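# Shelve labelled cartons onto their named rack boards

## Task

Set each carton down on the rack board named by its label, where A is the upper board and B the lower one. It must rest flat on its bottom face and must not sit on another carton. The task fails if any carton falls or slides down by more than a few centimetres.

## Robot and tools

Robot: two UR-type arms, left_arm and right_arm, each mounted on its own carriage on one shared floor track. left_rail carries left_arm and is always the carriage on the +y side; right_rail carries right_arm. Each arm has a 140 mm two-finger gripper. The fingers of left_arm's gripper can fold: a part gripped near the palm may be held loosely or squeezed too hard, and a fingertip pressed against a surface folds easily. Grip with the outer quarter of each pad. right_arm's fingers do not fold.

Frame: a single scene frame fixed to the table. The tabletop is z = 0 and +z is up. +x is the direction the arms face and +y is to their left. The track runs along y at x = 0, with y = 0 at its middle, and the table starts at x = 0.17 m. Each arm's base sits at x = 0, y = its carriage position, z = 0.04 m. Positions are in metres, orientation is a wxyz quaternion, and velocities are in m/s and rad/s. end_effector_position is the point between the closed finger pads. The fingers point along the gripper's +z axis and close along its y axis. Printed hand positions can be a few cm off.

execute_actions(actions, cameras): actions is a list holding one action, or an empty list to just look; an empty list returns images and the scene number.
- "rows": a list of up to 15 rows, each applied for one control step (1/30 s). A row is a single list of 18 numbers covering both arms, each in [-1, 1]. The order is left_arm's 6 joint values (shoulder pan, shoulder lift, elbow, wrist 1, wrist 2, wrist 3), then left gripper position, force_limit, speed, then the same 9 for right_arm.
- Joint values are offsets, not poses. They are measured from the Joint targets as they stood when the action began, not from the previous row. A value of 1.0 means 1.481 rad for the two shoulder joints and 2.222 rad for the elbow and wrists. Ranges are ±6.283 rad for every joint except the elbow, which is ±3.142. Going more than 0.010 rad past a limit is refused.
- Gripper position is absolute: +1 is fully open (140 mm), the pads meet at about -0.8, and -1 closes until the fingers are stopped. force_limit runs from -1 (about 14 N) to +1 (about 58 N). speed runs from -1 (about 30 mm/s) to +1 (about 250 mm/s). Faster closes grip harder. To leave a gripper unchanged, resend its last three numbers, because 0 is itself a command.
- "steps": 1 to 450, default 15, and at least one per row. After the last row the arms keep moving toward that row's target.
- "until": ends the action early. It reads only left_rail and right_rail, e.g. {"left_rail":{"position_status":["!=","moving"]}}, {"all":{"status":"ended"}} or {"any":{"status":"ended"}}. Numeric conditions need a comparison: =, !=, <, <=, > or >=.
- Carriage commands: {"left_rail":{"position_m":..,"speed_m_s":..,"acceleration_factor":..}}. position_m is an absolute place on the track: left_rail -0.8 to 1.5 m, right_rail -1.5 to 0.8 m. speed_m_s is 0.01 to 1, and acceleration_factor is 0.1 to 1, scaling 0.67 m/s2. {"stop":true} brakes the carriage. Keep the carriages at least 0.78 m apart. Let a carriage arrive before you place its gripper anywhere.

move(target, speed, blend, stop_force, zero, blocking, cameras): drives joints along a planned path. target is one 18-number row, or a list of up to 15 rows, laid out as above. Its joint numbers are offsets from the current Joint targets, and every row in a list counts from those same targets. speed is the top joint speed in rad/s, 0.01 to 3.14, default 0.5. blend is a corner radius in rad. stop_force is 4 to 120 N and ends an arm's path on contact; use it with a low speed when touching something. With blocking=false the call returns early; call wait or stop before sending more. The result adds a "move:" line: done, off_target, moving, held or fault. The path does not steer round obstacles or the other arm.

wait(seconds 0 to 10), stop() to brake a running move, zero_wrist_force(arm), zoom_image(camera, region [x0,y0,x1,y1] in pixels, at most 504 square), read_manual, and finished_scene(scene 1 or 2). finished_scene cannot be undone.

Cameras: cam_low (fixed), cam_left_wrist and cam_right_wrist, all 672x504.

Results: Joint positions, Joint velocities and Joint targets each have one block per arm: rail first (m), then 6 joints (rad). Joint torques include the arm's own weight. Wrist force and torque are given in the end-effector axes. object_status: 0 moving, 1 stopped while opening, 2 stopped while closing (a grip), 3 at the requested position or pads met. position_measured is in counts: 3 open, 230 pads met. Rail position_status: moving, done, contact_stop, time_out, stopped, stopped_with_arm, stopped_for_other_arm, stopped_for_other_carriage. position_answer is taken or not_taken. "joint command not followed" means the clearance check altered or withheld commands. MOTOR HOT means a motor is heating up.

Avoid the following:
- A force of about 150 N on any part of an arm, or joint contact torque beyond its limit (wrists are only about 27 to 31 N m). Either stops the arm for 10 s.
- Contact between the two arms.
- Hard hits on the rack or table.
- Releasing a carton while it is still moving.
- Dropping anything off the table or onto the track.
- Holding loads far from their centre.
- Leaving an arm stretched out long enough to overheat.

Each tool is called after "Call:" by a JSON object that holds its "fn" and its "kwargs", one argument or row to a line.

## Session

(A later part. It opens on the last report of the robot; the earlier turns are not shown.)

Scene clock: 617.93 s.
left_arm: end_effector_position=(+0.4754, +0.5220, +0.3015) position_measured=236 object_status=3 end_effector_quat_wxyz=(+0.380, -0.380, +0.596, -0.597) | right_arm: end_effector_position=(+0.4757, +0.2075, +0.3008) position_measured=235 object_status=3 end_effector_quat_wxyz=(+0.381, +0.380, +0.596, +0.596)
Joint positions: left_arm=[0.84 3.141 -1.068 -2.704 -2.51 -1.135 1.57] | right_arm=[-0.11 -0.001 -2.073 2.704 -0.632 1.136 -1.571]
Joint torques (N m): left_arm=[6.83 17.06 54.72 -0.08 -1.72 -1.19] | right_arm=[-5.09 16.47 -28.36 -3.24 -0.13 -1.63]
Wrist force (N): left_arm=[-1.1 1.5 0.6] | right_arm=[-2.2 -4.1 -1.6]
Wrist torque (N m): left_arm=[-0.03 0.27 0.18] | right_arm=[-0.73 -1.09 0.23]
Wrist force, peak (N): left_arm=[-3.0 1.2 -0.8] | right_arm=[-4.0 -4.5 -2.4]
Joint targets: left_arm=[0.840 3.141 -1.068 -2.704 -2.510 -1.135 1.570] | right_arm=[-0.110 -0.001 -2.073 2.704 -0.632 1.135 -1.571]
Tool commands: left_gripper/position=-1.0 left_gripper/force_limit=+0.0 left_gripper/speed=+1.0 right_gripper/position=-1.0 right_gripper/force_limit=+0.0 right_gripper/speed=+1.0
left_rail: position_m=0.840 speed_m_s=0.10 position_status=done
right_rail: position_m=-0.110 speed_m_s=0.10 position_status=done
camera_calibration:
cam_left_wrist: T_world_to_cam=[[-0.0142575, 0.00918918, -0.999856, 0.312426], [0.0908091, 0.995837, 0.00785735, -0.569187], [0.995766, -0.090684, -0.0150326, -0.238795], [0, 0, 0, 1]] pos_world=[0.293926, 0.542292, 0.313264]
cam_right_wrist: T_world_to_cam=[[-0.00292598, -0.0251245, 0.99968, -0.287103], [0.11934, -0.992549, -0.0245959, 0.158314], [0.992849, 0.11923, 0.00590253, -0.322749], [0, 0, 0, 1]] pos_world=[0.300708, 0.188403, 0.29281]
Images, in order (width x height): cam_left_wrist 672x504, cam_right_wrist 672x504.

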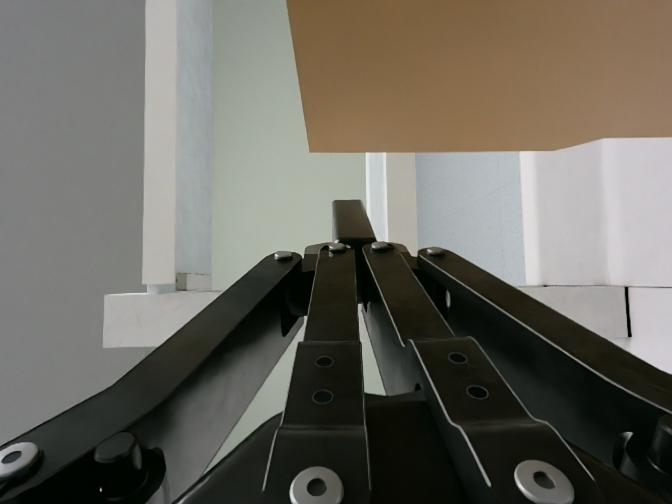

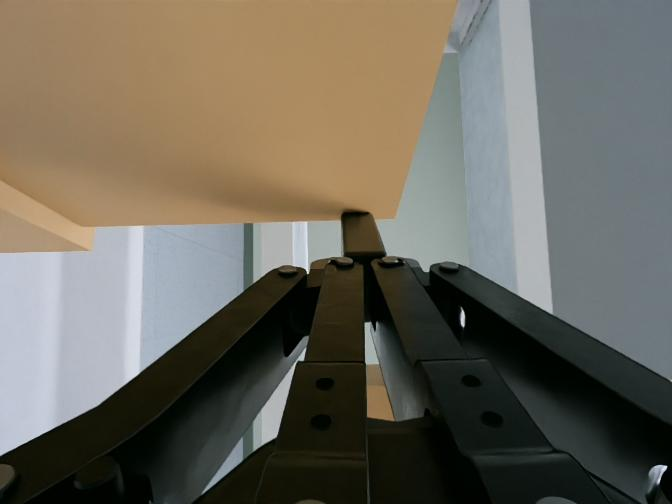

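Call:
{"fn": "execute_actions", "kwargs": {
  "actions": [
    {"left_rail":{"position_m":0.82,"speed_m_s":0.1},"right_rail":{"position_m":-0.115,"speed_m_s":0.1},"steps":300,"until":{"all":{"status":"ended"}}}
  ]
}}

Call:
{"fn": "move", "kwargs": {
  "target": [0,0.0711,-0.0155,-0.0321,0,0,-1,0,1,0,-0.0711,0.0155,0.0321,0,0,-1,0,1],
  "speed": 0.2,
  "cameras": ["cam_left_wrist","cam_right_wrist"]
}}

Scene clock: 626.30 s.
left_arm: end_effector_position=(+0.4754, +0.5020, +0.3015) position_measured=236 object_status=3 end_effector_quat_wxyz=(+0.380, -0.380, +0.596, -0.597) | right_arm: end_effector_position=(+0.4757, +0.2025, +0.3008) position_measured=235 object_status=3 end_effector_quat_wxyz=(+0.381, +0.380, +0.596, +0.596)
Joint positions: left_arm=[0.82 3.141 -1.068 -2.704 -2.51 -1.135 1.57] | right_arm=[-0.115 -0.001 -2.073 2.704 -0.632 1.135 -1.571]
Joint torques (N m): left_arm=[10.39 19.87 53.63 0.33 -1.92 -0.35] | right_arm=[6.36 8.51 -32.12 0.26 2.8 -1.64]
Wrist force (N): left_arm=[-1.0 1.1 0.2] | right_arm=[3.8 -3.8 -1.5]
Wrist torque (N m): left_arm=[-0.10 0.24 0.19] | right_arm=[-0.60 -1.02 0.23]
Wrist force, peak (N): left_arm=[-2.2 1.5 -0.5] | right_arm=[-2.4 -5.5 -1.8]
Joint targets: left_arm=[0.820 3.141 -1.068 -2.704 -2.510 -1.135 1.570] | right_arm=[-0.115 -0.001 -2.073 2.704 -0.632 1.135 -1.571]
Tool commands: left_gripper/position=-1.0 left_gripper/force_limit=+0.0 left_gripper/speed=+1.0 right_gripper/position=-1.0 right_gripper/force_limit=+0.0 right_gripper/speed=+1.0
left_rail: position_m=0.820 speed_m_s=0.10 position_status=done
right_rail: position_m=-0.115 speed_m_s=0.10 position_status=done

Scene clock: 627.30 s.
left_arm: end_effector_position=(+0.4433, +0.5020, +0.3009) position_measured=236 object_status=3 end_effector_quat_wxyz=(+0.380, -0.380, +0.596, -0.597) | right_arm: end_effector_position=(+0.4436, +0.2025, +0.3002) position_measured=235 object_status=3 end_effector_quat_wxyz=(+0.381, +0.380, +0.596, +0.596)
Joint positions: left_arm=[0.82 3.141 -0.963 -2.738 -2.581 -1.135 1.57] | right_arm=[-0.115 -0.001 -2.178 2.738 -0.56 1.135 -1.571]
Joint torques (N m): left_arm=[12.12 11.52 34.1 -0.22 -1.7 -1.12] | right_arm=[-4.18 -5.15 -28.97 0.37 3 -1.59]
Wrist force (N): left_arm=[-1.0 1.8 0.3] | right_arm=[3.8 -4.6 -1.4]
Wrist torque (N m): left_arm=[0.03 0.25 0.18] | right_arm=[-0.77 -1.01 0.23]
Wrist force, peak (N): left_arm=[-1.6 1.3 1.2] | right_arm=[4.3 -4.5 -2.1]
Joint targets: left_arm=[0.820 3.141 -0.963 -2.738 -2.582 -1.135 1.570] | right_arm=[-0.115 -0.001 -2.178 2.738 -0.560 1.135 -1.571]
left_rail: position_m=0.820 speed_m_s=0.10 position_status=done
right_rail: position_m=-0.115 speed_m_s=0.10 position_status=done
move: done
camera_calibration:
cam_left_wrist: T_world_to_cam=[[-0.0147555, 0.00923059, -0.999849, 0.311758], [0.090813, 0.995837, 0.00785336, -0.546351], [0.995759, -0.0906834, -0.0155324, -0.208495], [0, 0, 0, 1]] pos_world=[0.261826, 0.522292, 0.312763]
cam_right_wrist: T_world_to_cam=[[-0.00241518, -0.0251615, 0.99968, -0.286948], [0.119425, -0.992536, -0.0246932, 0.157273], [0.99284, 0.119328, 0.00540208, -0.290161], [0, 0, 0, 1]] pos_world=[0.268608, 0.183503, 0.292307]
Images, in order (width x height): cam_left_wrist 672x504, cam_right_wrist 672x504.

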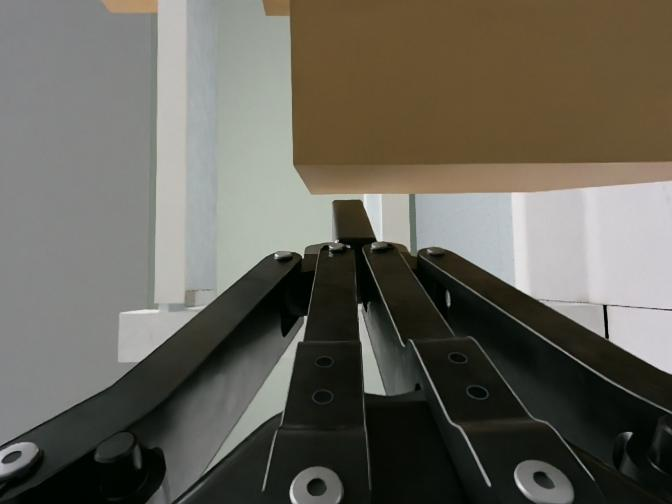

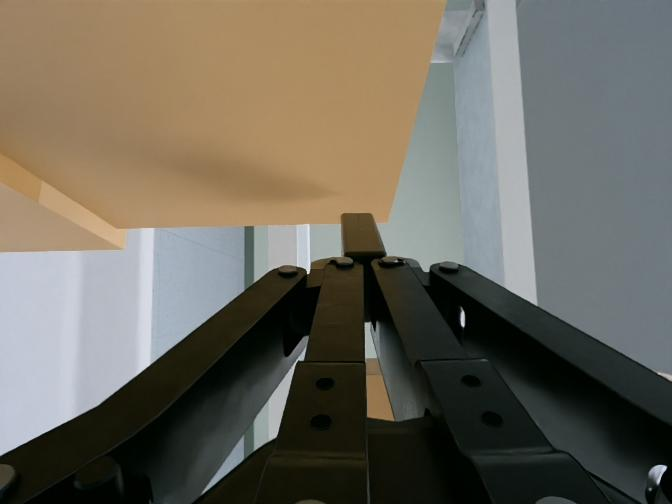

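Call:
{"fn": "move", "kwargs": {
  "target": [0,0.0466,-0.0075,-0.0235,0,0,-1,0,1,0,-0.0466,0.0075,0.0235,0,0,-1,0,1],
  "speed": 0.2
}}

Call:
{"fn": "execute_actions", "kwargs": {
  "actions": [
    {"left_rail":{"position_m":0.811,"speed_m_s":0.02},"right_rail":{"position_m":-0.105,"speed_m_s":0.02},"steps":300,"until":{"all":{"status":"ended"}}}
  ],
  "cameras": ["cam_left_wrist","cam_right_wrist"]
}}

Scene clock: 643.53 s.
left_arm: end_effector_position=(+0.4247, +0.5020, +0.3013) position_measured=236 object_status=3 end_effector_quat_wxyz=(+0.380, -0.380, +0.596, -0.597) | right_arm: end_effector_position=(+0.4250, +0.2025, +0.3007) position_measured=235 object_status=3 end_effector_quat_wxyz=(+0.381, +0.380, +0.596, +0.596)
Joint positions: left_arm=[0.82 3.141 -0.894 -2.755 -2.634 -1.135 1.57] | right_arm=[-0.115 -0.001 -2.247 2.755 -0.508 1.135 -1.571]
Joint torques (N m): left_arm=[10.62 5.28 35.31 0.18 -1.54 -0.73] | right_arm=[-12.67 0.44 -30.18 0.74 2.97 -1.83]
Wrist force (N): left_arm=[-1.1 1.3 0.3] | right_arm=[3.5 -4.1 -1.6]
Wrist torque (N m): left_arm=[-0.08 0.27 0.19] | right_arm=[-0.68 -0.95 0.19]
Wrist force, peak (N): left_arm=[-1.4 1.8 0.2] | right_arm=[3.9 -4.7 -1.5]
Joint targets: left_arm=[0.820 3.141 -0.894 -2.755 -2.634 -1.135 1.570] | right_arm=[-0.115 -0.001 -2.247 2.755 -0.508 1.135 -1.571]
left_rail: position_m=0.820 speed_m_s=0.10 position_status=done
right_rail: position_m=-0.115 speed_m_s=0.10 position_status=done
move: done

Scene clock: 644.37 s.
left_arm: end_effector_position=(+0.4246, +0.4931, +0.3013) position_measured=236 object_status=3 end_effector_quat_wxyz=(+0.380, -0.380, +0.596, -0.597) | right_arm: end_effector_position=(+0.4250, +0.2124, +0.3007) position_measured=235 object_status=3 end_effector_quat_wxyz=(+0.381, +0.380, +0.596, +0.596)
Joint positions: left_arm=[0.811 3.141 -0.894 -2.755 -2.634 -1.135 1.57] | right_arm=[-0.105 -0.001 -2.247 2.755 -0.508 1.136 -1.571]
Joint torques (N m): left_arm=[4.88 7.14 37.66 0.12 2.88 -0.58] | right_arm=[-0.9 3.82 -31.55 0.58 -5.93 -1.74]
Wrist force (N): left_arm=[-17.6 0.4 -9.9] | right_arm=[-18.6 -1.7 -13.1]
Wrist torque (N m): left_arm=[-0.03 -0.23 0.18] | right_arm=[-0.72 -1.52 0.21]
Wrist force, peak (N): left_arm=[-17.6 0.4 -9.9] | right_arm=[-18.6 -2.4 -13.3]
Joint targets: left_arm=[0.811 3.141 -0.894 -2.755 -2.634 -1.135 1.570] | right_arm=[-0.105 -0.001 -2.247 2.755 -0.508 1.135 -1.571]
Tool commands: left_gripper/position=-1.0 left_gripper/force_limit=+0.0 left_gripper/speed=+1.0 right_gripper/position=-1.0 right_gripper/force_limit=+0.0 right_gripper/speed=+1.0
left_rail: position_m=0.811 speed_m_s=0.02 position_status=done
right_rail: position_m=-0.105 speed_m_s=0.02 position_status=done
camera_calibration:
cam_left_wrist: T_world_to_cam=[[-0.0145574, 0.00921276, -0.999852, 0.311926], [0.0907122, 0.995846, 0.00785512, -0.535774], [0.995771, -0.0905844, -0.0153327, -0.190791], [0, 0, 0, 1]] pos_world=[0.243126, 0.513392, 0.313163]
cam_right_wrist: T_world_to_cam=[[-0.00253499, -0.0250731, 0.999682, -0.287232], [0.119121, -0.992575, -0.0245928, 0.169397], [0.992877, 0.119021, 0.0055029, -0.272758], [0, 0, 0, 1]] pos_world=[0.249908, 0.193402, 0.292808]
Images, in order (width x height): cam_left_wrist 672x504, cam_right_wrist 672x504.

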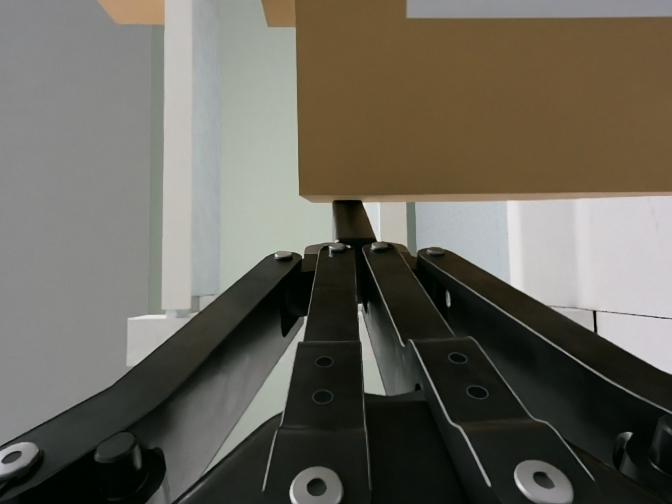

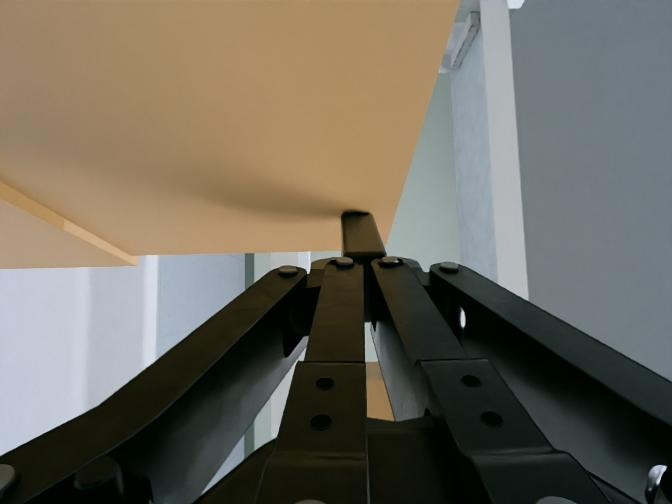

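Call:
{"fn": "execute_actions", "kwargs": {
  "actions": [
    {"left_rail":{"position_m":0.81,"speed_m_s":0.02},"right_rail":{"position_m":-0.1035,"speed_m_s":0.02},"steps":300,"until":{"all":{"status":"ended"}}}
  ]
}}

Call:
{"fn": "move", "kwargs": {
  "target": [0,0.0916,0.0791,-0.1401,0,0,-1,0,1,0,-0.0916,-0.0791,0.1401,0,0,-1,0,1],
  "speed": 0.15,
  "cameras": ["all"]
}}

Scene clock: 651.67 s.
left_arm: end_effector_position=(+0.4246, +0.4920, +0.3013) position_measured=236 object_status=3 end_effector_quat_wxyz=(+0.380, -0.380, +0.596, -0.597) | right_arm: end_effector_position=(+0.4249, +0.2140, +0.3007) position_measured=235 object_status=3 end_effector_quat_wxyz=(+0.381, +0.380, +0.596, +0.596)
Joint positions: left_arm=[0.81 3.141 -0.894 -2.755 -2.634 -1.135 1.57] | right_arm=[-0.104 -0.001 -2.247 2.755 -0.508 1.135 -1.571]
Joint torques (N m): left_arm=[-18.23 2.28 39.19 0.19 9.68 -0.93] | right_arm=[21.83 15.08 -40.17 -0.97 -12.97 -1.56]
Wrist force (N): left_arm=[-37.2 -1.9 -19.7] | right_arm=[-39.5 -1.1 -22.2]
Wrist torque (N m): left_arm=[0.06 -0.90 0.15] | right_arm=[-0.71 -1.92 0.22]
Wrist force, peak (N): left_arm=[-37.4 -2.1 -19.5] | right_arm=[-39.5 -1.1 -22.2]
Joint targets: left_arm=[0.810 3.141 -0.894 -2.755 -2.634 -1.135 1.570] | right_arm=[-0.103 -0.001 -2.247 2.755 -0.508 1.135 -1.571]
Tool commands: left_gripper/position=-1.0 left_gripper/force_limit=+0.0 left_gripper/speed=+1.0 right_gripper/position=-1.0 right_gripper/force_limit=+0.0 right_gripper/speed=+1.0
left_rail: position_m=0.810 speed_m_s=0.02 position_status=done
right_rail: position_m=-0.104 position_m_goal=-0.103 speed_m_s=0.02 position_status=done

Scene clock: 654.23 s.
left_arm: end_effector_position=(+0.4245, +0.4920, +0.4115) position_measured=236 object_status=3 end_effector_quat_wxyz=(+0.380, -0.380, +0.596, -0.597) | right_arm: end_effector_position=(+0.4250, +0.2141, +0.4108) position_measured=235 object_status=3 end_effector_quat_wxyz=(+0.381, +0.380, +0.596, +0.596)
Joint positions: left_arm=[0.81 3.141 -0.758 -2.579 -2.945 -1.135 1.57] | right_arm=[-0.103 -0.001 -2.383 2.579 -0.197 1.135 -1.571]
Joint torques (N m): left_arm=[-22.15 5.88 70.39 1.96 9.62 -0.71] | right_arm=[20.34 0.66 -57.32 -0.66 -13.11 -1.59]
Wrist force (N): left_arm=[-39.4 10.2 -17.3] | right_arm=[-35.4 -11.5 -17.7]
Wrist torque (N m): left_arm=[-0.27 -0.97 0.36] | right_arm=[-0.55 -1.92 0.10]
Wrist force, peak (N): left_arm=[-39.5 12.9 -18.7] | right_arm=[-39.9 -0.9 -22.3]
Joint targets: left_arm=[0.810 3.141 -0.758 -2.579 -2.945 -1.135 1.570] | right_arm=[-0.103 -0.001 -2.383 2.579 -0.197 1.135 -1.571]
left_rail: position_m=0.810 speed_m_s=0.02 position_status=done
right_rail: position_m=-0.103 speed_m_s=0.02 position_status=done
move: done
camera_calibration:
cam_left_wrist: T_world_to_cam=[[-0.0144569, 0.00920363, -0.999853, 0.422], [0.0908106, 0.995837, 0.00785363, -0.535553], [0.995763, -0.0906837, -0.0152325, -0.189093], [0, 0, 0, 1]] pos_world=[0.243026, 0.512292, 0.423263]
cam_right_wrist: T_world_to_cam=[[-0.0027276, -0.0250996, 0.999681, -0.397204], [0.119335, -0.992549, -0.0245949, 0.173625], [0.99285, 0.11923, 0.00570254, -0.273768], [0, 0, 0, 1]] pos_world=[0.250008, 0.195003, 0.402909]

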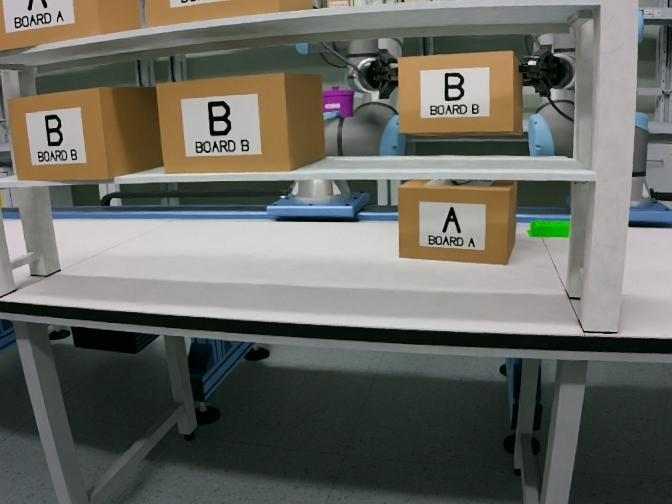

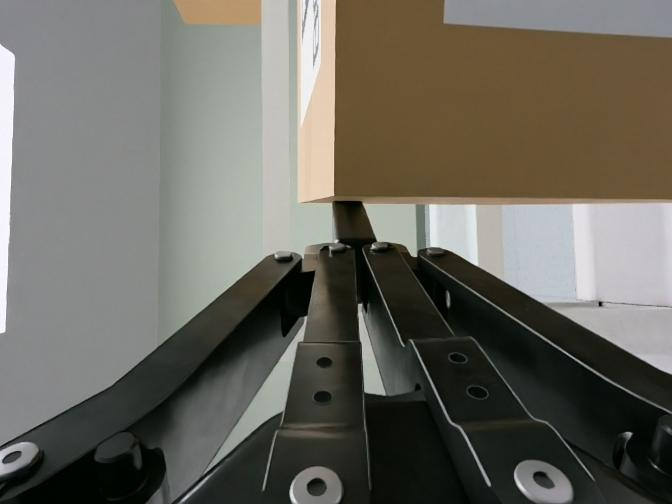

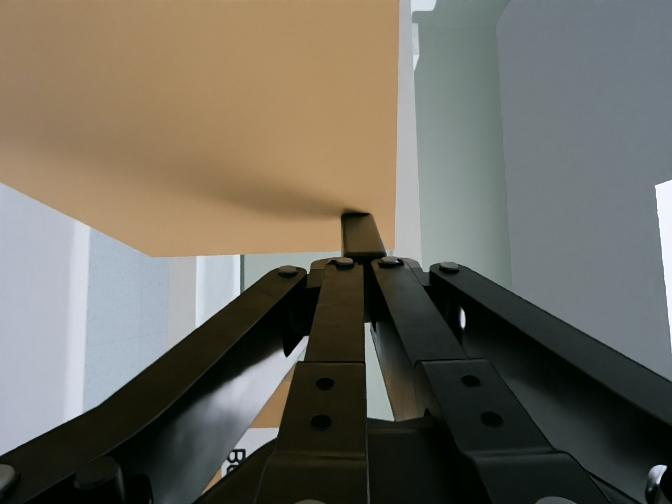

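Call:
{"fn": "execute_actions", "kwargs": {
  "actions": [
    {"left_rail":{"position_m":0.785,"speed_m_s":0.02,"acceleration_factor":0.2},"right_rail":{"position_m":-0.1285,"speed_m_s":0.02,"acceleration_factor":0.2},"steps":300,"until":{"all":{"status":"ended"}}}
  ]
}}

Call:
{"fn": "move", "kwargs": {
  "target": [0,-0.3254,0.0753,0.1415,0,0,-1,0,1,0,0.3254,-0.0753,-0.1415,0,0,-1,0,1],
  "speed": 0.12,
  "cameras": ["cam_low","cam_left_wrist","cam_right_wrist"]
}}

Scene clock: 672.10 s.
left_arm: end_effector_position=(+0.4245, +0.4670, +0.4115) position_measured=236 object_status=3 end_effector_quat_wxyz=(+0.380, -0.380, +0.596, -0.597) | right_arm: end_effector_position=(+0.4250, +0.1890, +0.4109) position_measured=235 object_status=3 end_effector_quat_wxyz=(+0.381, +0.380, +0.596, +0.596)
Joint positions: left_arm=[0.785 3.141 -0.758 -2.579 -2.945 -1.135 1.57] | right_arm=[-0.128 -0.001 -2.383 2.579 -0.197 1.135 -1.571]
Joint torques (N m): left_arm=[-27.07 7.87 70.09 1.91 9.56 -0.5] | right_arm=[19.76 3.8 -57.49 -1.48 -13.25 -1.75]
Wrist force (N): left_arm=[-39.6 11.2 -17.6] | right_arm=[-36.2 -12.4 -18.2]
Wrist torque (N m): left_arm=[-0.23 -1.00 0.36] | right_arm=[-0.57 -1.91 0.10]
Wrist force, peak (N): left_arm=[-40.3 10.4 -17.5] | right_arm=[-36.7 -12.2 -18.5]
Joint targets: left_arm=[0.785 3.141 -0.758 -2.579 -2.945 -1.135 1.570] | right_arm=[-0.129 -0.001 -2.383 2.579 -0.197 1.135 -1.571]
Tool commands: left_gripper/position=-1.0 left_gripper/force_limit=+0.0 left_gripper/speed=+1.0 right_gripper/position=-1.0 right_gripper/force_limit=+0.0 right_gripper/speed=+1.0
left_rail: position_m=0.785 speed_m_s=0.02 position_status=done
right_rail: position_m=-0.128 position_m_goal=-0.129 speed_m_s=0.02 position_status=done

Scene clock: 676.57 s.
left_arm: end_effector_position=(+0.6085, +0.4670, +0.4017) position_measured=236 object_status=3 end_effector_quat_wxyz=(+0.380, -0.380, +0.596, -0.597) | right_arm: end_effector_position=(+0.6089, +0.1889, +0.4008) position_measured=235 object_status=3 end_effector_quat_wxyz=(+0.381, +0.380, +0.596, +0.596)
Joint positions: left_arm=[0.785 3.141 -1.24 -2.412 -2.631 -1.135 1.57] | right_arm=[-0.129 -0.001 -1.901 2.412 -0.511 1.135 -1.571]
Joint torques (N m): left_arm=[-31.12 -1.35 65.38 9.97 9.29 -0.66] | right_arm=[19.43 -5.39 -52.92 -10.21 -13.16 -1.7]
Wrist force (N): left_arm=[-34.2 10.4 -14.9] | right_arm=[-30.1 -11.2 -15.6]
Wrist torque (N m): left_arm=[-0.20 -0.77 0.36] | right_arm=[-0.56 -1.77 0.17]
Wrist force, peak (N): left_arm=[-39.9 11.1 -18.6] | right_arm=[-35.7 -12.6 -19.0]
Joint targets: left_arm=[0.785 3.141 -1.240 -2.412 -2.631 -1.135 1.570] | right_arm=[-0.129 -0.001 -1.901 2.412 -0.511 1.135 -1.571]
left_rail: position_m=0.785 speed_m_s=0.02 position_status=done
right_rail: position_m=-0.129 speed_m_s=0.02 position_status=done
move: done
camera_calibration:
cam_left_wrist: T_world_to_cam=[[-0.0147555, 0.00923059, -0.999849, 0.415302], [0.090813, 0.995837, 0.00785336, -0.527282], [0.995759, -0.0906834, -0.0155324, -0.374503], [0, 0, 0, 1]] pos_world=[0.426926, 0.487292, 0.413563]
cam_right_wrist: T_world_to_cam=[[-0.00241759, -0.0251615, 0.99968, -0.387458], [0.119327, -0.992548, -0.0246934, 0.126562], [0.992852, 0.119229, 0.00540202, -0.453187], [0, 0, 0, 1]] pos_world=[0.433908, 0.169903, 0.392907]

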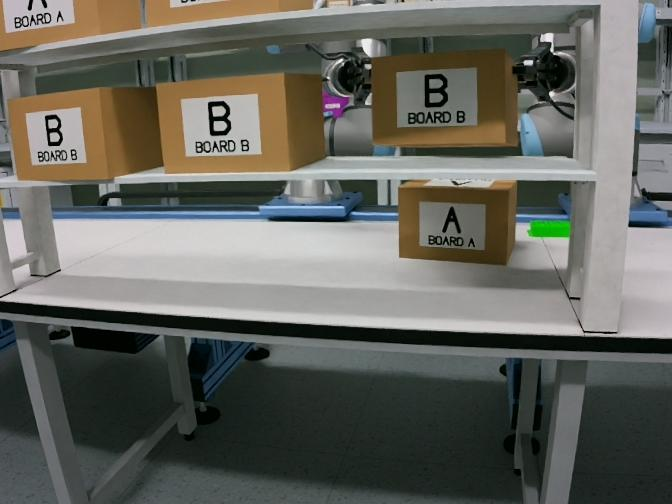

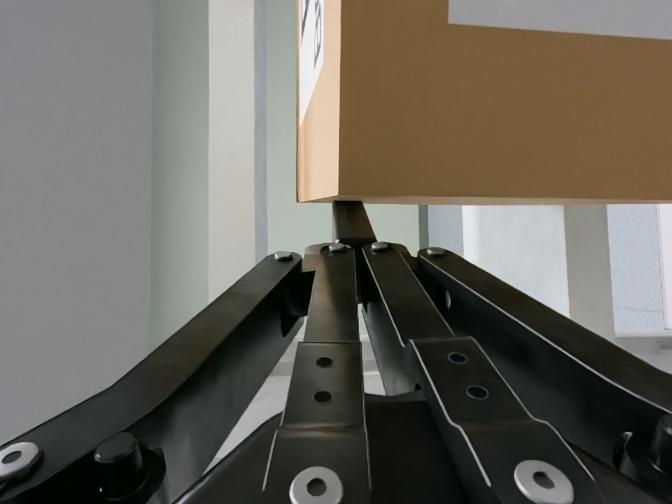

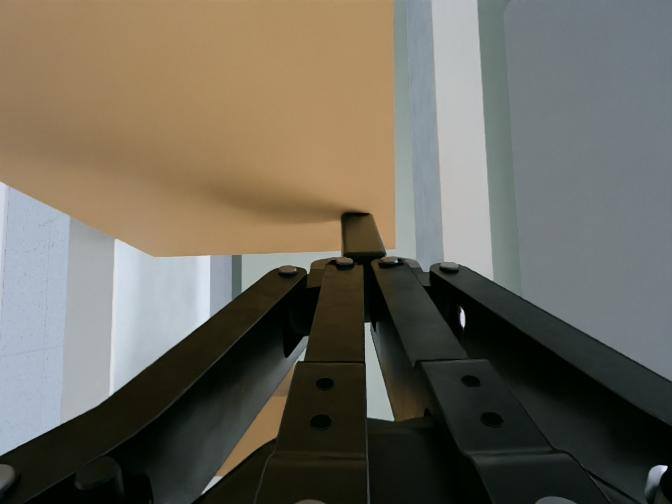

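Call:
{"fn": "move", "kwargs": {
  "target": [
    [0,-0.126,0.0594,0.0246,0,0,-1,0,1,0,0.126,-0.0594,-0.0246,0,0,-1,0,1],
    [0,-0.2111,0.1103,0.0304,0,0,-1,0,1,0,0.2111,-0.1103,-0.0304,0,0,-1,0,1]
  ],
  "speed": 0.08,
  "blend": [0.03,0],
  "stop_force": 14
}}

Call:
{"fn": "move", "kwargs": {
  "target": [0,-0.0205,-0.0131,0.0274,0,0,-1,0,1,0,0.0205,0.0131,-0.0274,0,0,-1,0,1],
  "speed": 0.04,
  "stop_force": 14,
  "cameras": ["all"]
}}

Scene clock: 687.17 s.
left_arm: end_effector_position=(+0.7765, +0.4669, +0.4017) position_measured=236 object_status=3 end_effector_quat_wxyz=(+0.380, -0.380, +0.596, -0.597) | right_arm: end_effector_position=(+0.7769, +0.1888, +0.4007) position_measured=235 object_status=3 end_effector_quat_wxyz=(+0.381, +0.380, +0.596, +0.596)
Joint positions: left_arm=[0.785 3.141 -1.553 -2.167 -2.563 -1.135 1.57] | right_arm=[-0.129 -0.001 -1.588 2.167 -0.579 1.135 -1.571]
Joint torques (N m): left_arm=[-35.71 29.75 64.27 10.14 9.4 -0.66] | right_arm=[17.87 -35.13 -50.79 -10.52 -12.98 -1.77]
Wrist force (N): left_arm=[-30.3 10.1 -13.2] | right_arm=[-26.1 -11.2 -13.8]
Wrist torque (N m): left_arm=[-0.30 -0.67 0.37] | right_arm=[-0.48 -1.74 0.14]
Wrist force, peak (N): left_arm=[-34.2 11.3 -15.2] | right_arm=[-30.5 -11.9 -15.8]
Joint targets: left_arm=[0.785 3.141 -1.553 -2.167 -2.563 -1.135 1.570] | right_arm=[-0.129 -0.001 -1.588 2.167 -0.579 1.135 -1.571]
left_rail: position_m=0.785 speed_m_s=0.02 position_status=done
right_rail: position_m=-0.129 speed_m_s=0.02 position_status=done
move: done

Scene clock: 689.43 s.
left_arm: end_effector_position=(+0.7764, +0.4669, +0.3857) position_measured=236 object_status=3 end_effector_quat_wxyz=(+0.381, -0.380, +0.596, -0.597) | right_arm: end_effector_position=(+0.7767, +0.1888, +0.3848) position_measured=235 object_status=3 end_effector_quat_wxyz=(+0.381, +0.380, +0.596, +0.596)
Joint positions: left_arm=[0.785 3.141 -1.57 -2.184 -2.527 -1.135 1.57] | right_arm=[-0.129 -0.001 -1.57 2.184 -0.614 1.135 -1.571]
Joint torques (N m): left_arm=[-34.1 64.69 54.66 0.99 9.24 -0.88] | right_arm=[16.75 -50.27 -42.63 1 -13.02 -1.64]
Wrist force (N): left_arm=[-30.4 1.2 -12.0] | right_arm=[-26.2 -0.7 -16.0]
Wrist torque (N m): left_arm=[-0.08 -0.71 0.19] | right_arm=[-0.61 -1.70 0.29]
Wrist force, peak (N): left_arm=[-30.3 10.4 -13.2] | right_arm=[-27.3 7.9 -20.8]
Joint targets: left_arm=[0.785 3.141 -1.570 -2.184 -2.527 -1.135 1.570] | right_arm=[-0.129 -0.001 -1.570 2.184 -0.614 1.135 -1.571]
left_rail: position_m=0.785 speed_m_s=0.02 position_status=done
right_rail: position_m=-0.129 speed_m_s=0.02 position_status=done
move: contact (left_arm, right_arm); left_arm: the wrist 1 is farthest, 0.025 rad from its target; right_arm: the wrist 1 is farthest, 0.026 rad from its target
camera_calibration:
cam_left_wrist: T_world_to_cam=[[-0.0136516, 0.00923705, -0.999864, 0.40093], [0.0908065, 0.995837, 0.00796002, -0.542441], [0.995775, -0.0906855, -0.0144336, -0.542387], [0, 0, 0, 1]] pos_world=[0.594825, 0.487292, 0.397364]
cam_right_wrist: T_world_to_cam=[[-0.00333525, -0.0250745, 0.99968, -0.370327], [0.11935, -0.99255, -0.0244974, 0.105952], [0.992847, 0.119231, 0.00630305, -0.620023], [0, 0, 0, 1]] pos_world=[0.601707, 0.169803, 0.376712]

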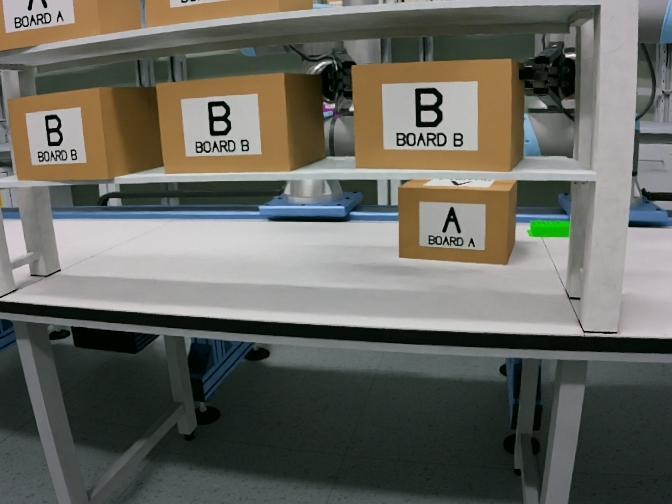

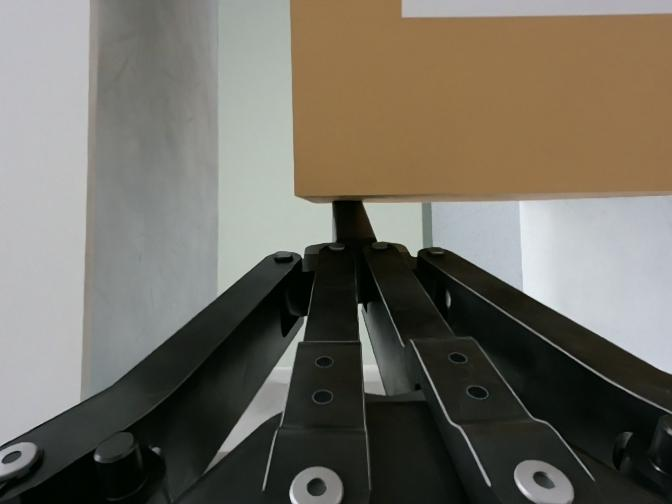

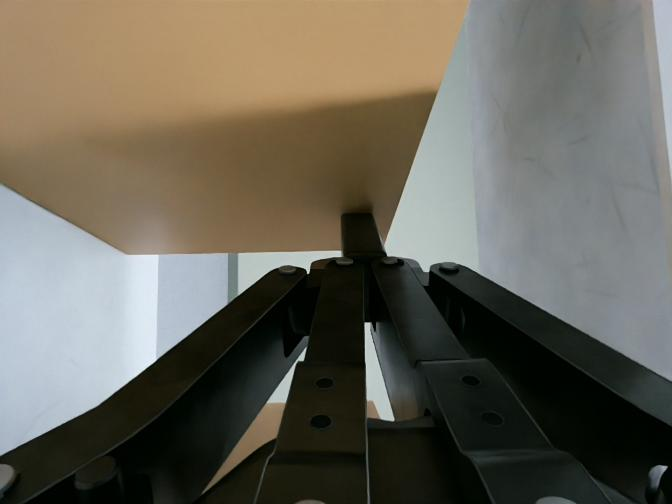

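Call:
{"fn": "execute_actions", "kwargs": {
  "actions": [
    {"left_rail":{"position_m":0.807,"speed_m_s":0.03},"right_rail":{"position_m":-0.139,"speed_m_s":0.03},"steps":300,"until":{"all":{"status":"ended"}}}
  ],
  "cameras": ["cam_left_wrist"]
}}

Call:
{"fn": "move", "kwargs": {
  "target": [0,0.2284,-0.0981,-0.0546,0,0,-1,0,1,0,-0.2284,0.0981,0.0546,0,0,-1,0,1],
  "speed": 0.2,
  "stop_force": 14,
  "cameras": ["cam_low"]
}}

Scene clock: 696.43 s.
left_arm: end_effector_position=(+0.7764, +0.4889, +0.3857) position_measured=236 object_status=3 end_effector_quat_wxyz=(+0.381, -0.380, +0.596, -0.597) | right_arm: end_effector_position=(+0.7767, +0.1784, +0.3848) position_measured=235 object_status=3 end_effector_quat_wxyz=(+0.381, +0.380, +0.596, +0.596)
Joint positions: left_arm=[0.807 3.141 -1.57 -2.184 -2.527 -1.135 1.57] | right_arm=[-0.139 0 -1.57 2.184 -0.614 1.135 -1.571]
Joint torques (N m): left_arm=[10.65 60.99 53.45 4.11 -1.92 -0.53] | right_arm=[-10.22 -50.51 -33.83 -2.01 3.06 -1.81]
Wrist force (N): left_arm=[-1.0 1.0 0.4] | right_arm=[5.9 -1.8 -0.8]
Wrist torque (N m): left_arm=[-0.13 0.24 0.19] | right_arm=[-0.19 -1.54 0.24]
Wrist force, peak (N): left_arm=[-30.9 0.8 -11.8] | right_arm=[-26.3 -1.2 -16.3]
Joint targets: left_arm=[0.807 3.141 -1.570 -2.184 -2.527 -1.135 1.570] | right_arm=[-0.139 -0.001 -1.570 2.184 -0.614 1.135 -1.571]
Tool commands: left_gripper/position=-1.0 left_gripper/force_limit=+0.0 left_gripper/speed=+1.0 right_gripper/position=-1.0 right_gripper/force_limit=+0.0 right_gripper/speed=+1.0
left_rail: position_m=0.807 speed_m_s=0.03 position_status=done
right_rail: position_m=-0.139 speed_m_s=0.03 position_status=done
camera_calibration:
cam_left_wrist: T_world_to_cam=[[-0.0136516, 0.00923705, -0.999864, 0.400727], [0.0908065, 0.995837, 0.00796002, -0.564249], [0.995775, -0.0906855, -0.0144336, -0.5404], [0, 0, 0, 1]] pos_world=[0.594825, 0.509192, 0.397364]
Images, in order (width x height): cam_left_wrist 672x504.

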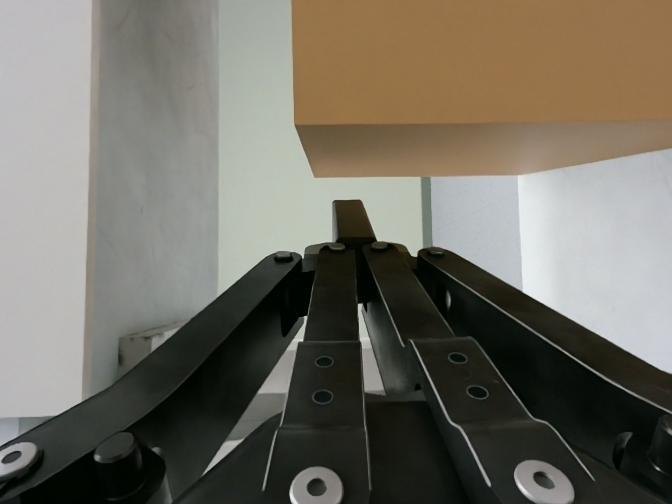

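Scene clock: 699.20 s.
left_arm: end_effector_position=(+0.6090, +0.4890, +0.4091) position_measured=236 object_status=3 end_effector_quat_wxyz=(+0.380, -0.380, +0.596, -0.597) | right_arm: end_effector_position=(+0.6094, +0.1784, +0.4083) position_measured=235 object_status=3 end_effector_quat_wxyz=(+0.381, +0.380, +0.596, +0.596)
Joint positions: left_arm=[0.807 3.141 -1.232 -2.402 -2.649 -1.135 1.57] | right_arm=[-0.139 -0.001 -1.909 2.402 -0.493 1.135 -1.571]
Joint torques (N m): left_arm=[10.62 33.28 37.2 0.18 -2.08 -0.21] | right_arm=[-13.41 -25.13 -31.06 0.46 3.11 -1.62]
Wrist force (N): left_arm=[-1.2 1.8 0.2] | right_arm=[5.6 -2.2 -1.0]
Wrist torque (N m): left_arm=[0.02 0.31 0.18] | right_arm=[-0.33 -1.45 0.26]
Wrist force, peak (N): left_arm=[-1.3 2.1 1.0] | right_arm=[6.3 -2.0 -1.8]
Joint targets: left_arm=[0.807 3.141 -1.232 -2.402 -2.649 -1.135 1.570] | right_arm=[-0.139 -0.001 -1.909 2.402 -0.493 1.135 -1.571]
left_rail: position_m=0.807 speed_m_s=0.03 position_status=done
right_rail: position_m=-0.139 speed_m_s=0.03 position_status=done
move: done
Images, in order (width x height): cam_low 672x504.

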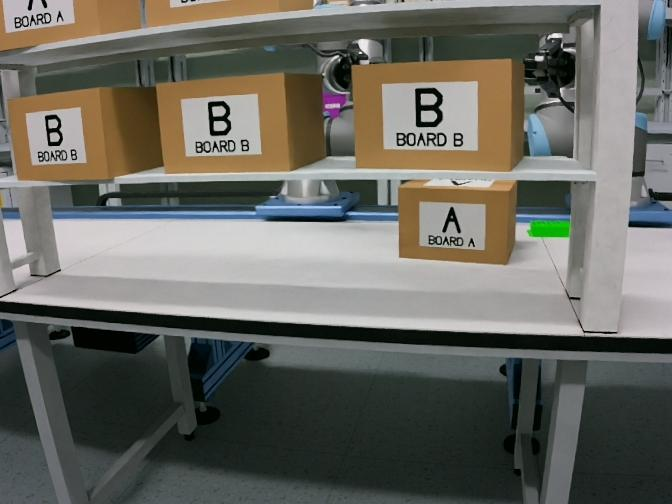

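Call:
{"fn": "execute_actions", "kwargs": {
  "actions": [
    {"left_rail":{"position_m":0.845,"speed_m_s":0.2,"acceleration_factor":1},"right_rail":{"position_m":-0.165,"speed_m_s":0.2,"acceleration_factor":1},"steps":300,"until":{"all":{"status":"ended"}}}
  ]
}}

Call:
{"fn": "move", "kwargs": {
  "target": [
    [0,0.2519,0.0033,-0.1713,0,0,-1,0,1,0,-0.2519,-0.0033,0.1713,0,0,-1,0,1],
    [0,0.1103,-0.1357,0.0622,0,0,-1,0,1,0,-0.1103,0.1357,-0.0622,0,0,-1,0,1],
    [0,-0.3078,-0.2042,0.4093,0,0,-1,0,1,0,0.3078,0.2042,-0.4093,0,0,-1,0,1]
  ],
  "speed": 0.6,
  "blend": [0.05,0.05,0]
}}

Call:
{"fn": "execute_actions", "kwargs": {
  "actions": [
    {"left_rail":{"position_m":0.803,"speed_m_s":0.05},"right_rail":{"position_m":-0.12,"speed_m_s":0.05},"steps":300,"until":{"all":{"status":"ended"}}}
  ],
  "cameras": ["cam_left_wrist","cam_right_wrist"]
}}

Scene clock: 710.60 s.
left_arm: end_effector_position=(+0.6090, +0.5270, +0.4091) position_measured=236 object_status=3 end_effector_quat_wxyz=(+0.380, -0.380, +0.596, -0.597) | right_arm: end_effector_position=(+0.6094, +0.1524, +0.4083) position_measured=235 object_status=3 end_effector_quat_wxyz=(+0.381, +0.380, +0.596, +0.596)
Joint positions: left_arm=[0.845 3.141 -1.232 -2.402 -2.649 -1.135 1.57] | right_arm=[-0.165 -0.001 -1.909 2.402 -0.493 1.135 -1.571]
Joint torques (N m): left_arm=[12.07 36.81 37 0 -2.17 -0.54] | right_arm=[-13.67 -25.79 -31.11 0.68 3.19 -1.65]
Wrist force (N): left_arm=[-1.0 1.8 0.3] | right_arm=[5.7 -2.0 -0.8]
Wrist torque (N m): left_arm=[0.02 0.26 0.18] | right_arm=[-0.31 -1.47 0.26]
Wrist force, peak (N): left_arm=[-2.4 1.7 -0.1] | right_arm=[7.1 -2.0 -0.6]
Joint targets: left_arm=[0.845 3.141 -1.232 -2.402 -2.649 -1.135 1.570] | right_arm=[-0.165 -0.001 -1.909 2.402 -0.493 1.135 -1.571]
Tool commands: left_gripper/position=-1.0 left_gripper/force_limit=+0.0 left_gripper/speed=+1.0 right_gripper/position=-1.0 right_gripper/force_limit=+0.0 right_gripper/speed=+1.0
left_rail: position_m=0.845 speed_m_s=0.20 position_status=done
right_rail: position_m=-0.165 speed_m_s=0.20 position_status=done

Scene clock: 714.10 s.
left_arm: end_effector_position=(+0.4767, +0.5270, +0.1463) position_measured=236 object_status=3 end_effector_quat_wxyz=(+0.380, -0.380, +0.596, -0.597) | right_arm: end_effector_position=(+0.4767, +0.1525, +0.1457) position_measured=235 object_status=3 end_effector_quat_wxyz=(+0.381, +0.380, +0.596, +0.596)
Joint positions: left_arm=[0.845 3.141 -1.688 -2.855 -1.739 -1.135 1.57] | right_arm=[-0.165 -0.001 -1.453 2.855 -1.402 1.135 -1.571]
Joint torques (N m): left_arm=[9.88 4.05 0.68 6.36 -1.91 -0.64] | right_arm=[1.25 -10.72 -0.69 -6.99 2.91 -1.48]
Wrist force (N): left_arm=[-1.1 1.8 0.4] | right_arm=[5.3 -1.8 -0.8]
Wrist torque (N m): left_arm=[0.03 0.27 0.18] | right_arm=[-0.20 -1.39 0.24]
Wrist force, peak (N): left_arm=[-1.7 3.4 1.5] | right_arm=[6.6 0.5 -2.9]
Joint targets: left_arm=[0.845 3.141 -1.688 -2.855 -1.739 -1.135 1.570] | right_arm=[-0.165 -0.001 -1.453 2.855 -1.402 1.135 -1.571]
left_rail: position_m=0.845 speed_m_s=0.20 position_status=done
right_rail: position_m=-0.165 speed_m_s=0.20 position_status=done
move: done

Scene clock: 715.33 s.
left_arm: end_effector_position=(+0.4767, +0.4850, +0.1462) position_measured=236 object_status=3 end_effector_quat_wxyz=(+0.380, -0.380, +0.596, -0.597) | right_arm: end_effector_position=(+0.4767, +0.1975, +0.1457) position_measured=235 object_status=3 end_effector_quat_wxyz=(+0.380, +0.380, +0.596, +0.596)
Joint positions: left_arm=[0.803 3.141 -1.688 -2.855 -1.739 -1.135 1.57] | right_arm=[-0.12 -0.001 -1.453 2.855 -1.402 1.136 -1.571]
Joint torques (N m): left_arm=[9.01 2.8 0.46 6.22 -1.53 -0.22] | right_arm=[6.1 -8.11 -2.79 -6.88 2.71 -1.41]
Wrist force (N): left_arm=[-0.8 1.7 0.6] | right_arm=[2.3 -0.5 -4.7]
Wrist torque (N m): left_arm=[0.02 0.20 0.18] | right_arm=[-0.21 -1.40 0.25]
Wrist force, peak (N): left_arm=[-2.8 1.6 -0.8] | right_arm=[6.1 -1.9 -0.4]
Joint targets: left_arm=[0.803 3.141 -1.688 -2.855 -1.739 -1.135 1.570] | right_arm=[-0.120 -0.001 -1.453 2.855 -1.402 1.135 -1.571]
Tool commands: left_gripper/position=-1.0 left_gripper/force_limit=+0.0 left_gripper/speed=+1.0 right_gripper/position=-1.0 right_gripper/force_limit=+0.0 right_gripper/speed=+1.0
left_rail: position_m=0.803 speed_m_s=0.05 position_status=done
right_rail: position_m=-0.120 speed_m_s=0.05 position_status=done
camera_calibration:
cam_left_wrist: T_world_to_cam=[[-0.0148552, 0.00923887, -0.999847, 0.157855], [0.0908138, 0.995837, 0.00785256, -0.531232], [0.995757, -0.0906833, -0.0156323, -0.24558], [0, 0, 0, 1]] pos_world=[0.295126, 0.505292, 0.158163]
cam_right_wrist: T_world_to_cam=[[-0.00212002, -0.0251242, 0.999682, -0.13264], [0.11932, -0.992549, -0.0246918, 0.144476], [0.992854, 0.119229, 0.00510203, -0.321527], [0, 0, 0, 1]] pos_world=[0.301709, 0.178403, 0.137806]
Images, in order (width x height): cam_left_wrist 672x504, cam_right_wrist 672x504.

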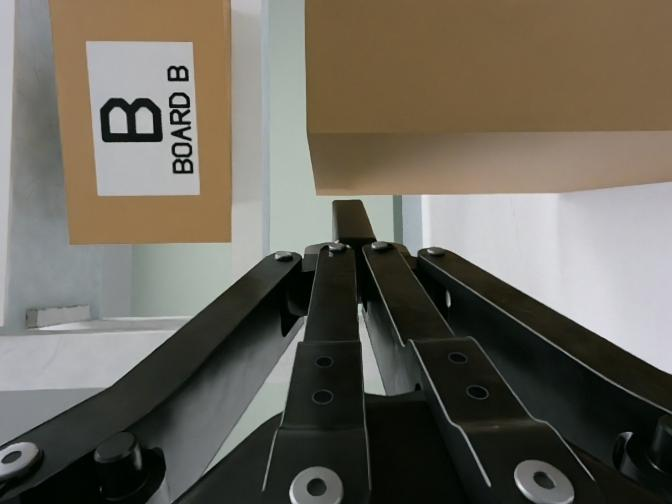

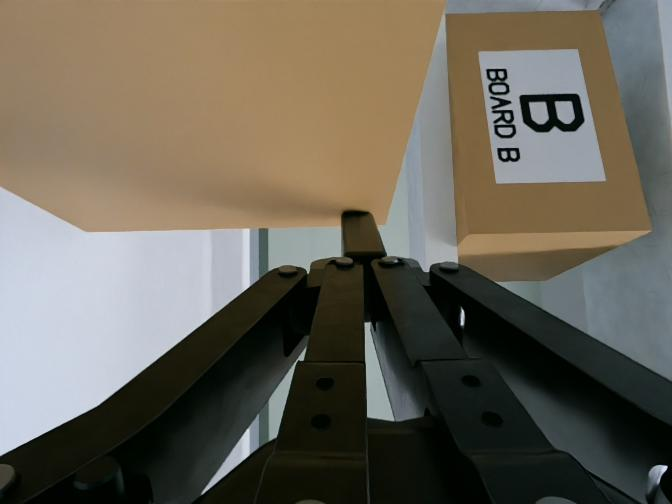

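Call:
{"fn": "execute_actions", "kwargs": {
  "actions": [
    {"right_rail":{"position_m":-0.126,"speed_m_s":0.05},"steps":300,"until":{"all":{"status":"ended"}}}
  ]
}}

Call:
{"fn": "move", "kwargs": {
  "target": [0,0.0201,-0.023,0.0096,0,0,-1,0,1,0,-0.0201,0.023,-0.0096,0,0,-1,0,1],
  "speed": 0.15
}}

Call:
{"fn": "execute_actions", "kwargs": {
  "actions": [
    {"left_rail":{"position_m":0.794,"speed_m_s":0.02},"right_rail":{"position_m":-0.119,"speed_m_s":0.02},"steps":300,"until":{"all":{"status":"ended"}}}
  ],
  "cameras": ["cam_left_wrist","cam_right_wrist"]
}}

Scene clock: 724.47 s.
left_arm: end_effector_position=(+0.4767, +0.4850, +0.1462) position_measured=236 object_status=3 end_effector_quat_wxyz=(+0.380, -0.380, +0.596, -0.597) | right_arm: end_effector_position=(+0.4767, +0.1915, +0.1457) position_measured=235 object_status=3 end_effector_quat_wxyz=(+0.380, +0.380, +0.596, +0.596)
Joint positions: left_arm=[0.803 3.141 -1.688 -2.855 -1.739 -1.135 1.57] | right_arm=[-0.126 -0.001 -1.453 2.855 -1.402 1.136 -1.571]
Joint torques (N m): left_arm=[10.55 1.22 1.63 6.53 -1.86 -0.56] | right_arm=[6.34 -8.06 -15.06 -6.63 -0.75 -1.34]
Wrist force (N): left_arm=[-0.9 1.7 0.2] | right_arm=[5.2 -1.9 -0.8]
Wrist torque (N m): left_arm=[0.01 0.23 0.18] | right_arm=[-0.22 -1.37 0.24]
Wrist force, peak (N): left_arm=[-1.2 1.8 0.3] | right_arm=[6.3 -1.1 -1.5]
Joint targets: left_arm=[0.803 3.141 -1.688 -2.855 -1.739 -1.135 1.570] | right_arm=[-0.126 -0.001 -1.453 2.855 -1.402 1.135 -1.571]
Tool commands: left_gripper/position=-1.0 left_gripper/force_limit=+0.0 left_gripper/speed=+1.0 right_gripper/position=-1.0 right_gripper/force_limit=+0.0 right_gripper/speed=+1.0
left_rail: position_m=0.803 speed_m_s=0.05 position_status=done
right_rail: position_m=-0.126 speed_m_s=0.05 position_status=done

Scene clock: 725.37 s.
left_arm: end_effector_position=(+0.4466, +0.4850, +0.1462) position_measured=236 object_status=3 end_effector_quat_wxyz=(+0.380, -0.380, +0.596, -0.597) | right_arm: end_effector_position=(+0.4466, +0.1915, +0.1456) position_measured=235 object_status=3 end_effector_quat_wxyz=(+0.380, +0.380, +0.596, +0.596)
Joint positions: left_arm=[0.803 3.141 -1.658 -2.906 -1.718 -1.135 1.57] | right_arm=[-0.126 -0.001 -1.482 2.906 -1.424 1.136 -1.571]
Joint torques (N m): left_arm=[9.77 42 -0.54 6.29 -1.66 -0.61] | right_arm=[1.92 -28.45 -1.34 -6.94 -1.36 -1.16]
Wrist force (N): left_arm=[-0.9 1.5 0.1] | right_arm=[5.5 -2.3 -0.7]
Wrist torque (N m): left_arm=[-0.03 0.23 0.18] | right_arm=[-0.30 -1.43 0.22]
Wrist force, peak (N): left_arm=[-1.0 1.8 1.0] | right_arm=[6.0 -2.2 -1.3]
Joint targets: left_arm=[0.803 3.141 -1.658 -2.906 -1.718 -1.135 1.570] | right_arm=[-0.126 -0.001 -1.482 2.907 -1.424 1.135 -1.571]
left_rail: position_m=0.803 speed_m_s=0.05 position_status=done
right_rail: position_m=-0.126 speed_m_s=0.05 position_status=done
move: done

Scene clock: 726.13 s.
left_arm: end_effector_position=(+0.4465, +0.4762, +0.1462) position_measured=236 object_status=3 end_effector_quat_wxyz=(+0.380, -0.380, +0.596, -0.596) | right_arm: end_effector_position=(+0.4465, +0.1985, +0.1456) position_measured=235 object_status=3 end_effector_quat_wxyz=(+0.381, +0.380, +0.596, +0.596)
Joint positions: left_arm=[0.794 3.141 -1.658 -2.906 -1.718 -1.135 1.57] | right_arm=[-0.119 -0.001 -1.482 2.907 -1.424 1.136 -1.571]
Joint torques (N m): left_arm=[-17.7 36.6 5.62 5.23 14.79 -0.66] | right_arm=[3.08 -28.12 -7.11 -6.13 -6.84 -1.21]
Wrist force (N): left_arm=[-41.8 -0.8 -21.0] | right_arm=[-29.4 -0.3 -19.2]
Wrist torque (N m): left_arm=[-0.06 -1.07 0.17] | right_arm=[-0.34 -2.15 0.24]
Wrist force, peak (N): left_arm=[-42.4 -1.4 -22.7] | right_arm=[-28.4 -0.6 -21.3]
Joint targets: left_arm=[0.794 3.141 -1.658 -2.906 -1.718 -1.135 1.570] | right_arm=[-0.119 -0.001 -1.482 2.907 -1.424 1.135 -1.571]
Tool commands: left_gripper/position=-1.0 left_gripper/force_limit=+0.0 left_gripper/speed=+1.0 right_gripper/position=-1.0 right_gripper/force_limit=+0.0 right_gripper/speed=+1.0
left_rail: position_m=0.794 speed_m_s=0.02 position_status=done
right_rail: position_m=-0.119 speed_m_s=0.02 position_status=done
camera_calibration:
cam_left_wrist: T_world_to_cam=[[-0.0148597, 0.00923148, -0.999847, 0.157395], [0.0904167, 0.995873, 0.00785102, -0.519548], [0.995793, -0.0902862, -0.0156331, -0.216622], [0, 0, 0, 1]] pos_world=[0.265026, 0.496393, 0.158063]
cam_right_wrist: T_world_to_cam=[[-0.00212242, -0.0251241, 0.999682, -0.132679], [0.119221, -0.992561, -0.024692, 0.149101], [0.992865, 0.119131, 0.00510196, -0.291647], [0, 0, 0, 1]] pos_world=[0.271509, 0.179402, 0.137806]
Images, in order (width x height): cam_left_wrist 672x504, cam_right_wrist 672x504.

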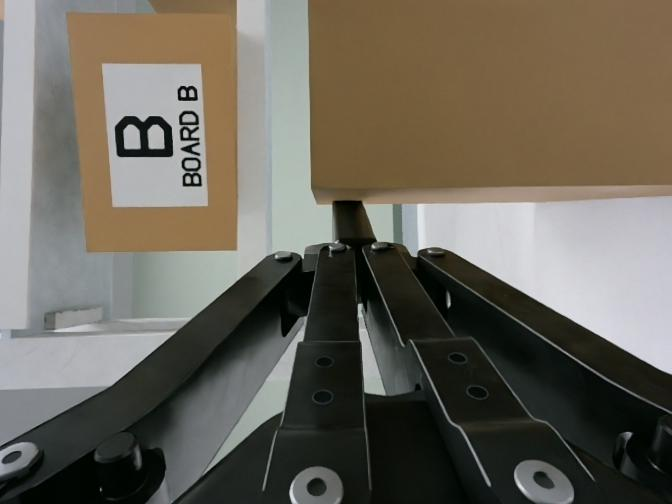

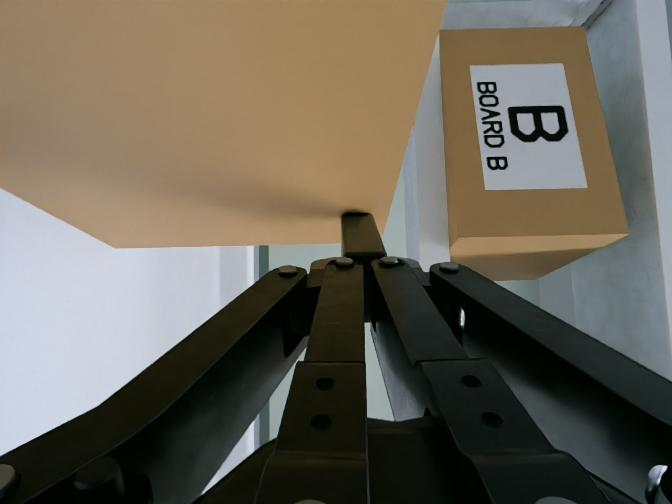

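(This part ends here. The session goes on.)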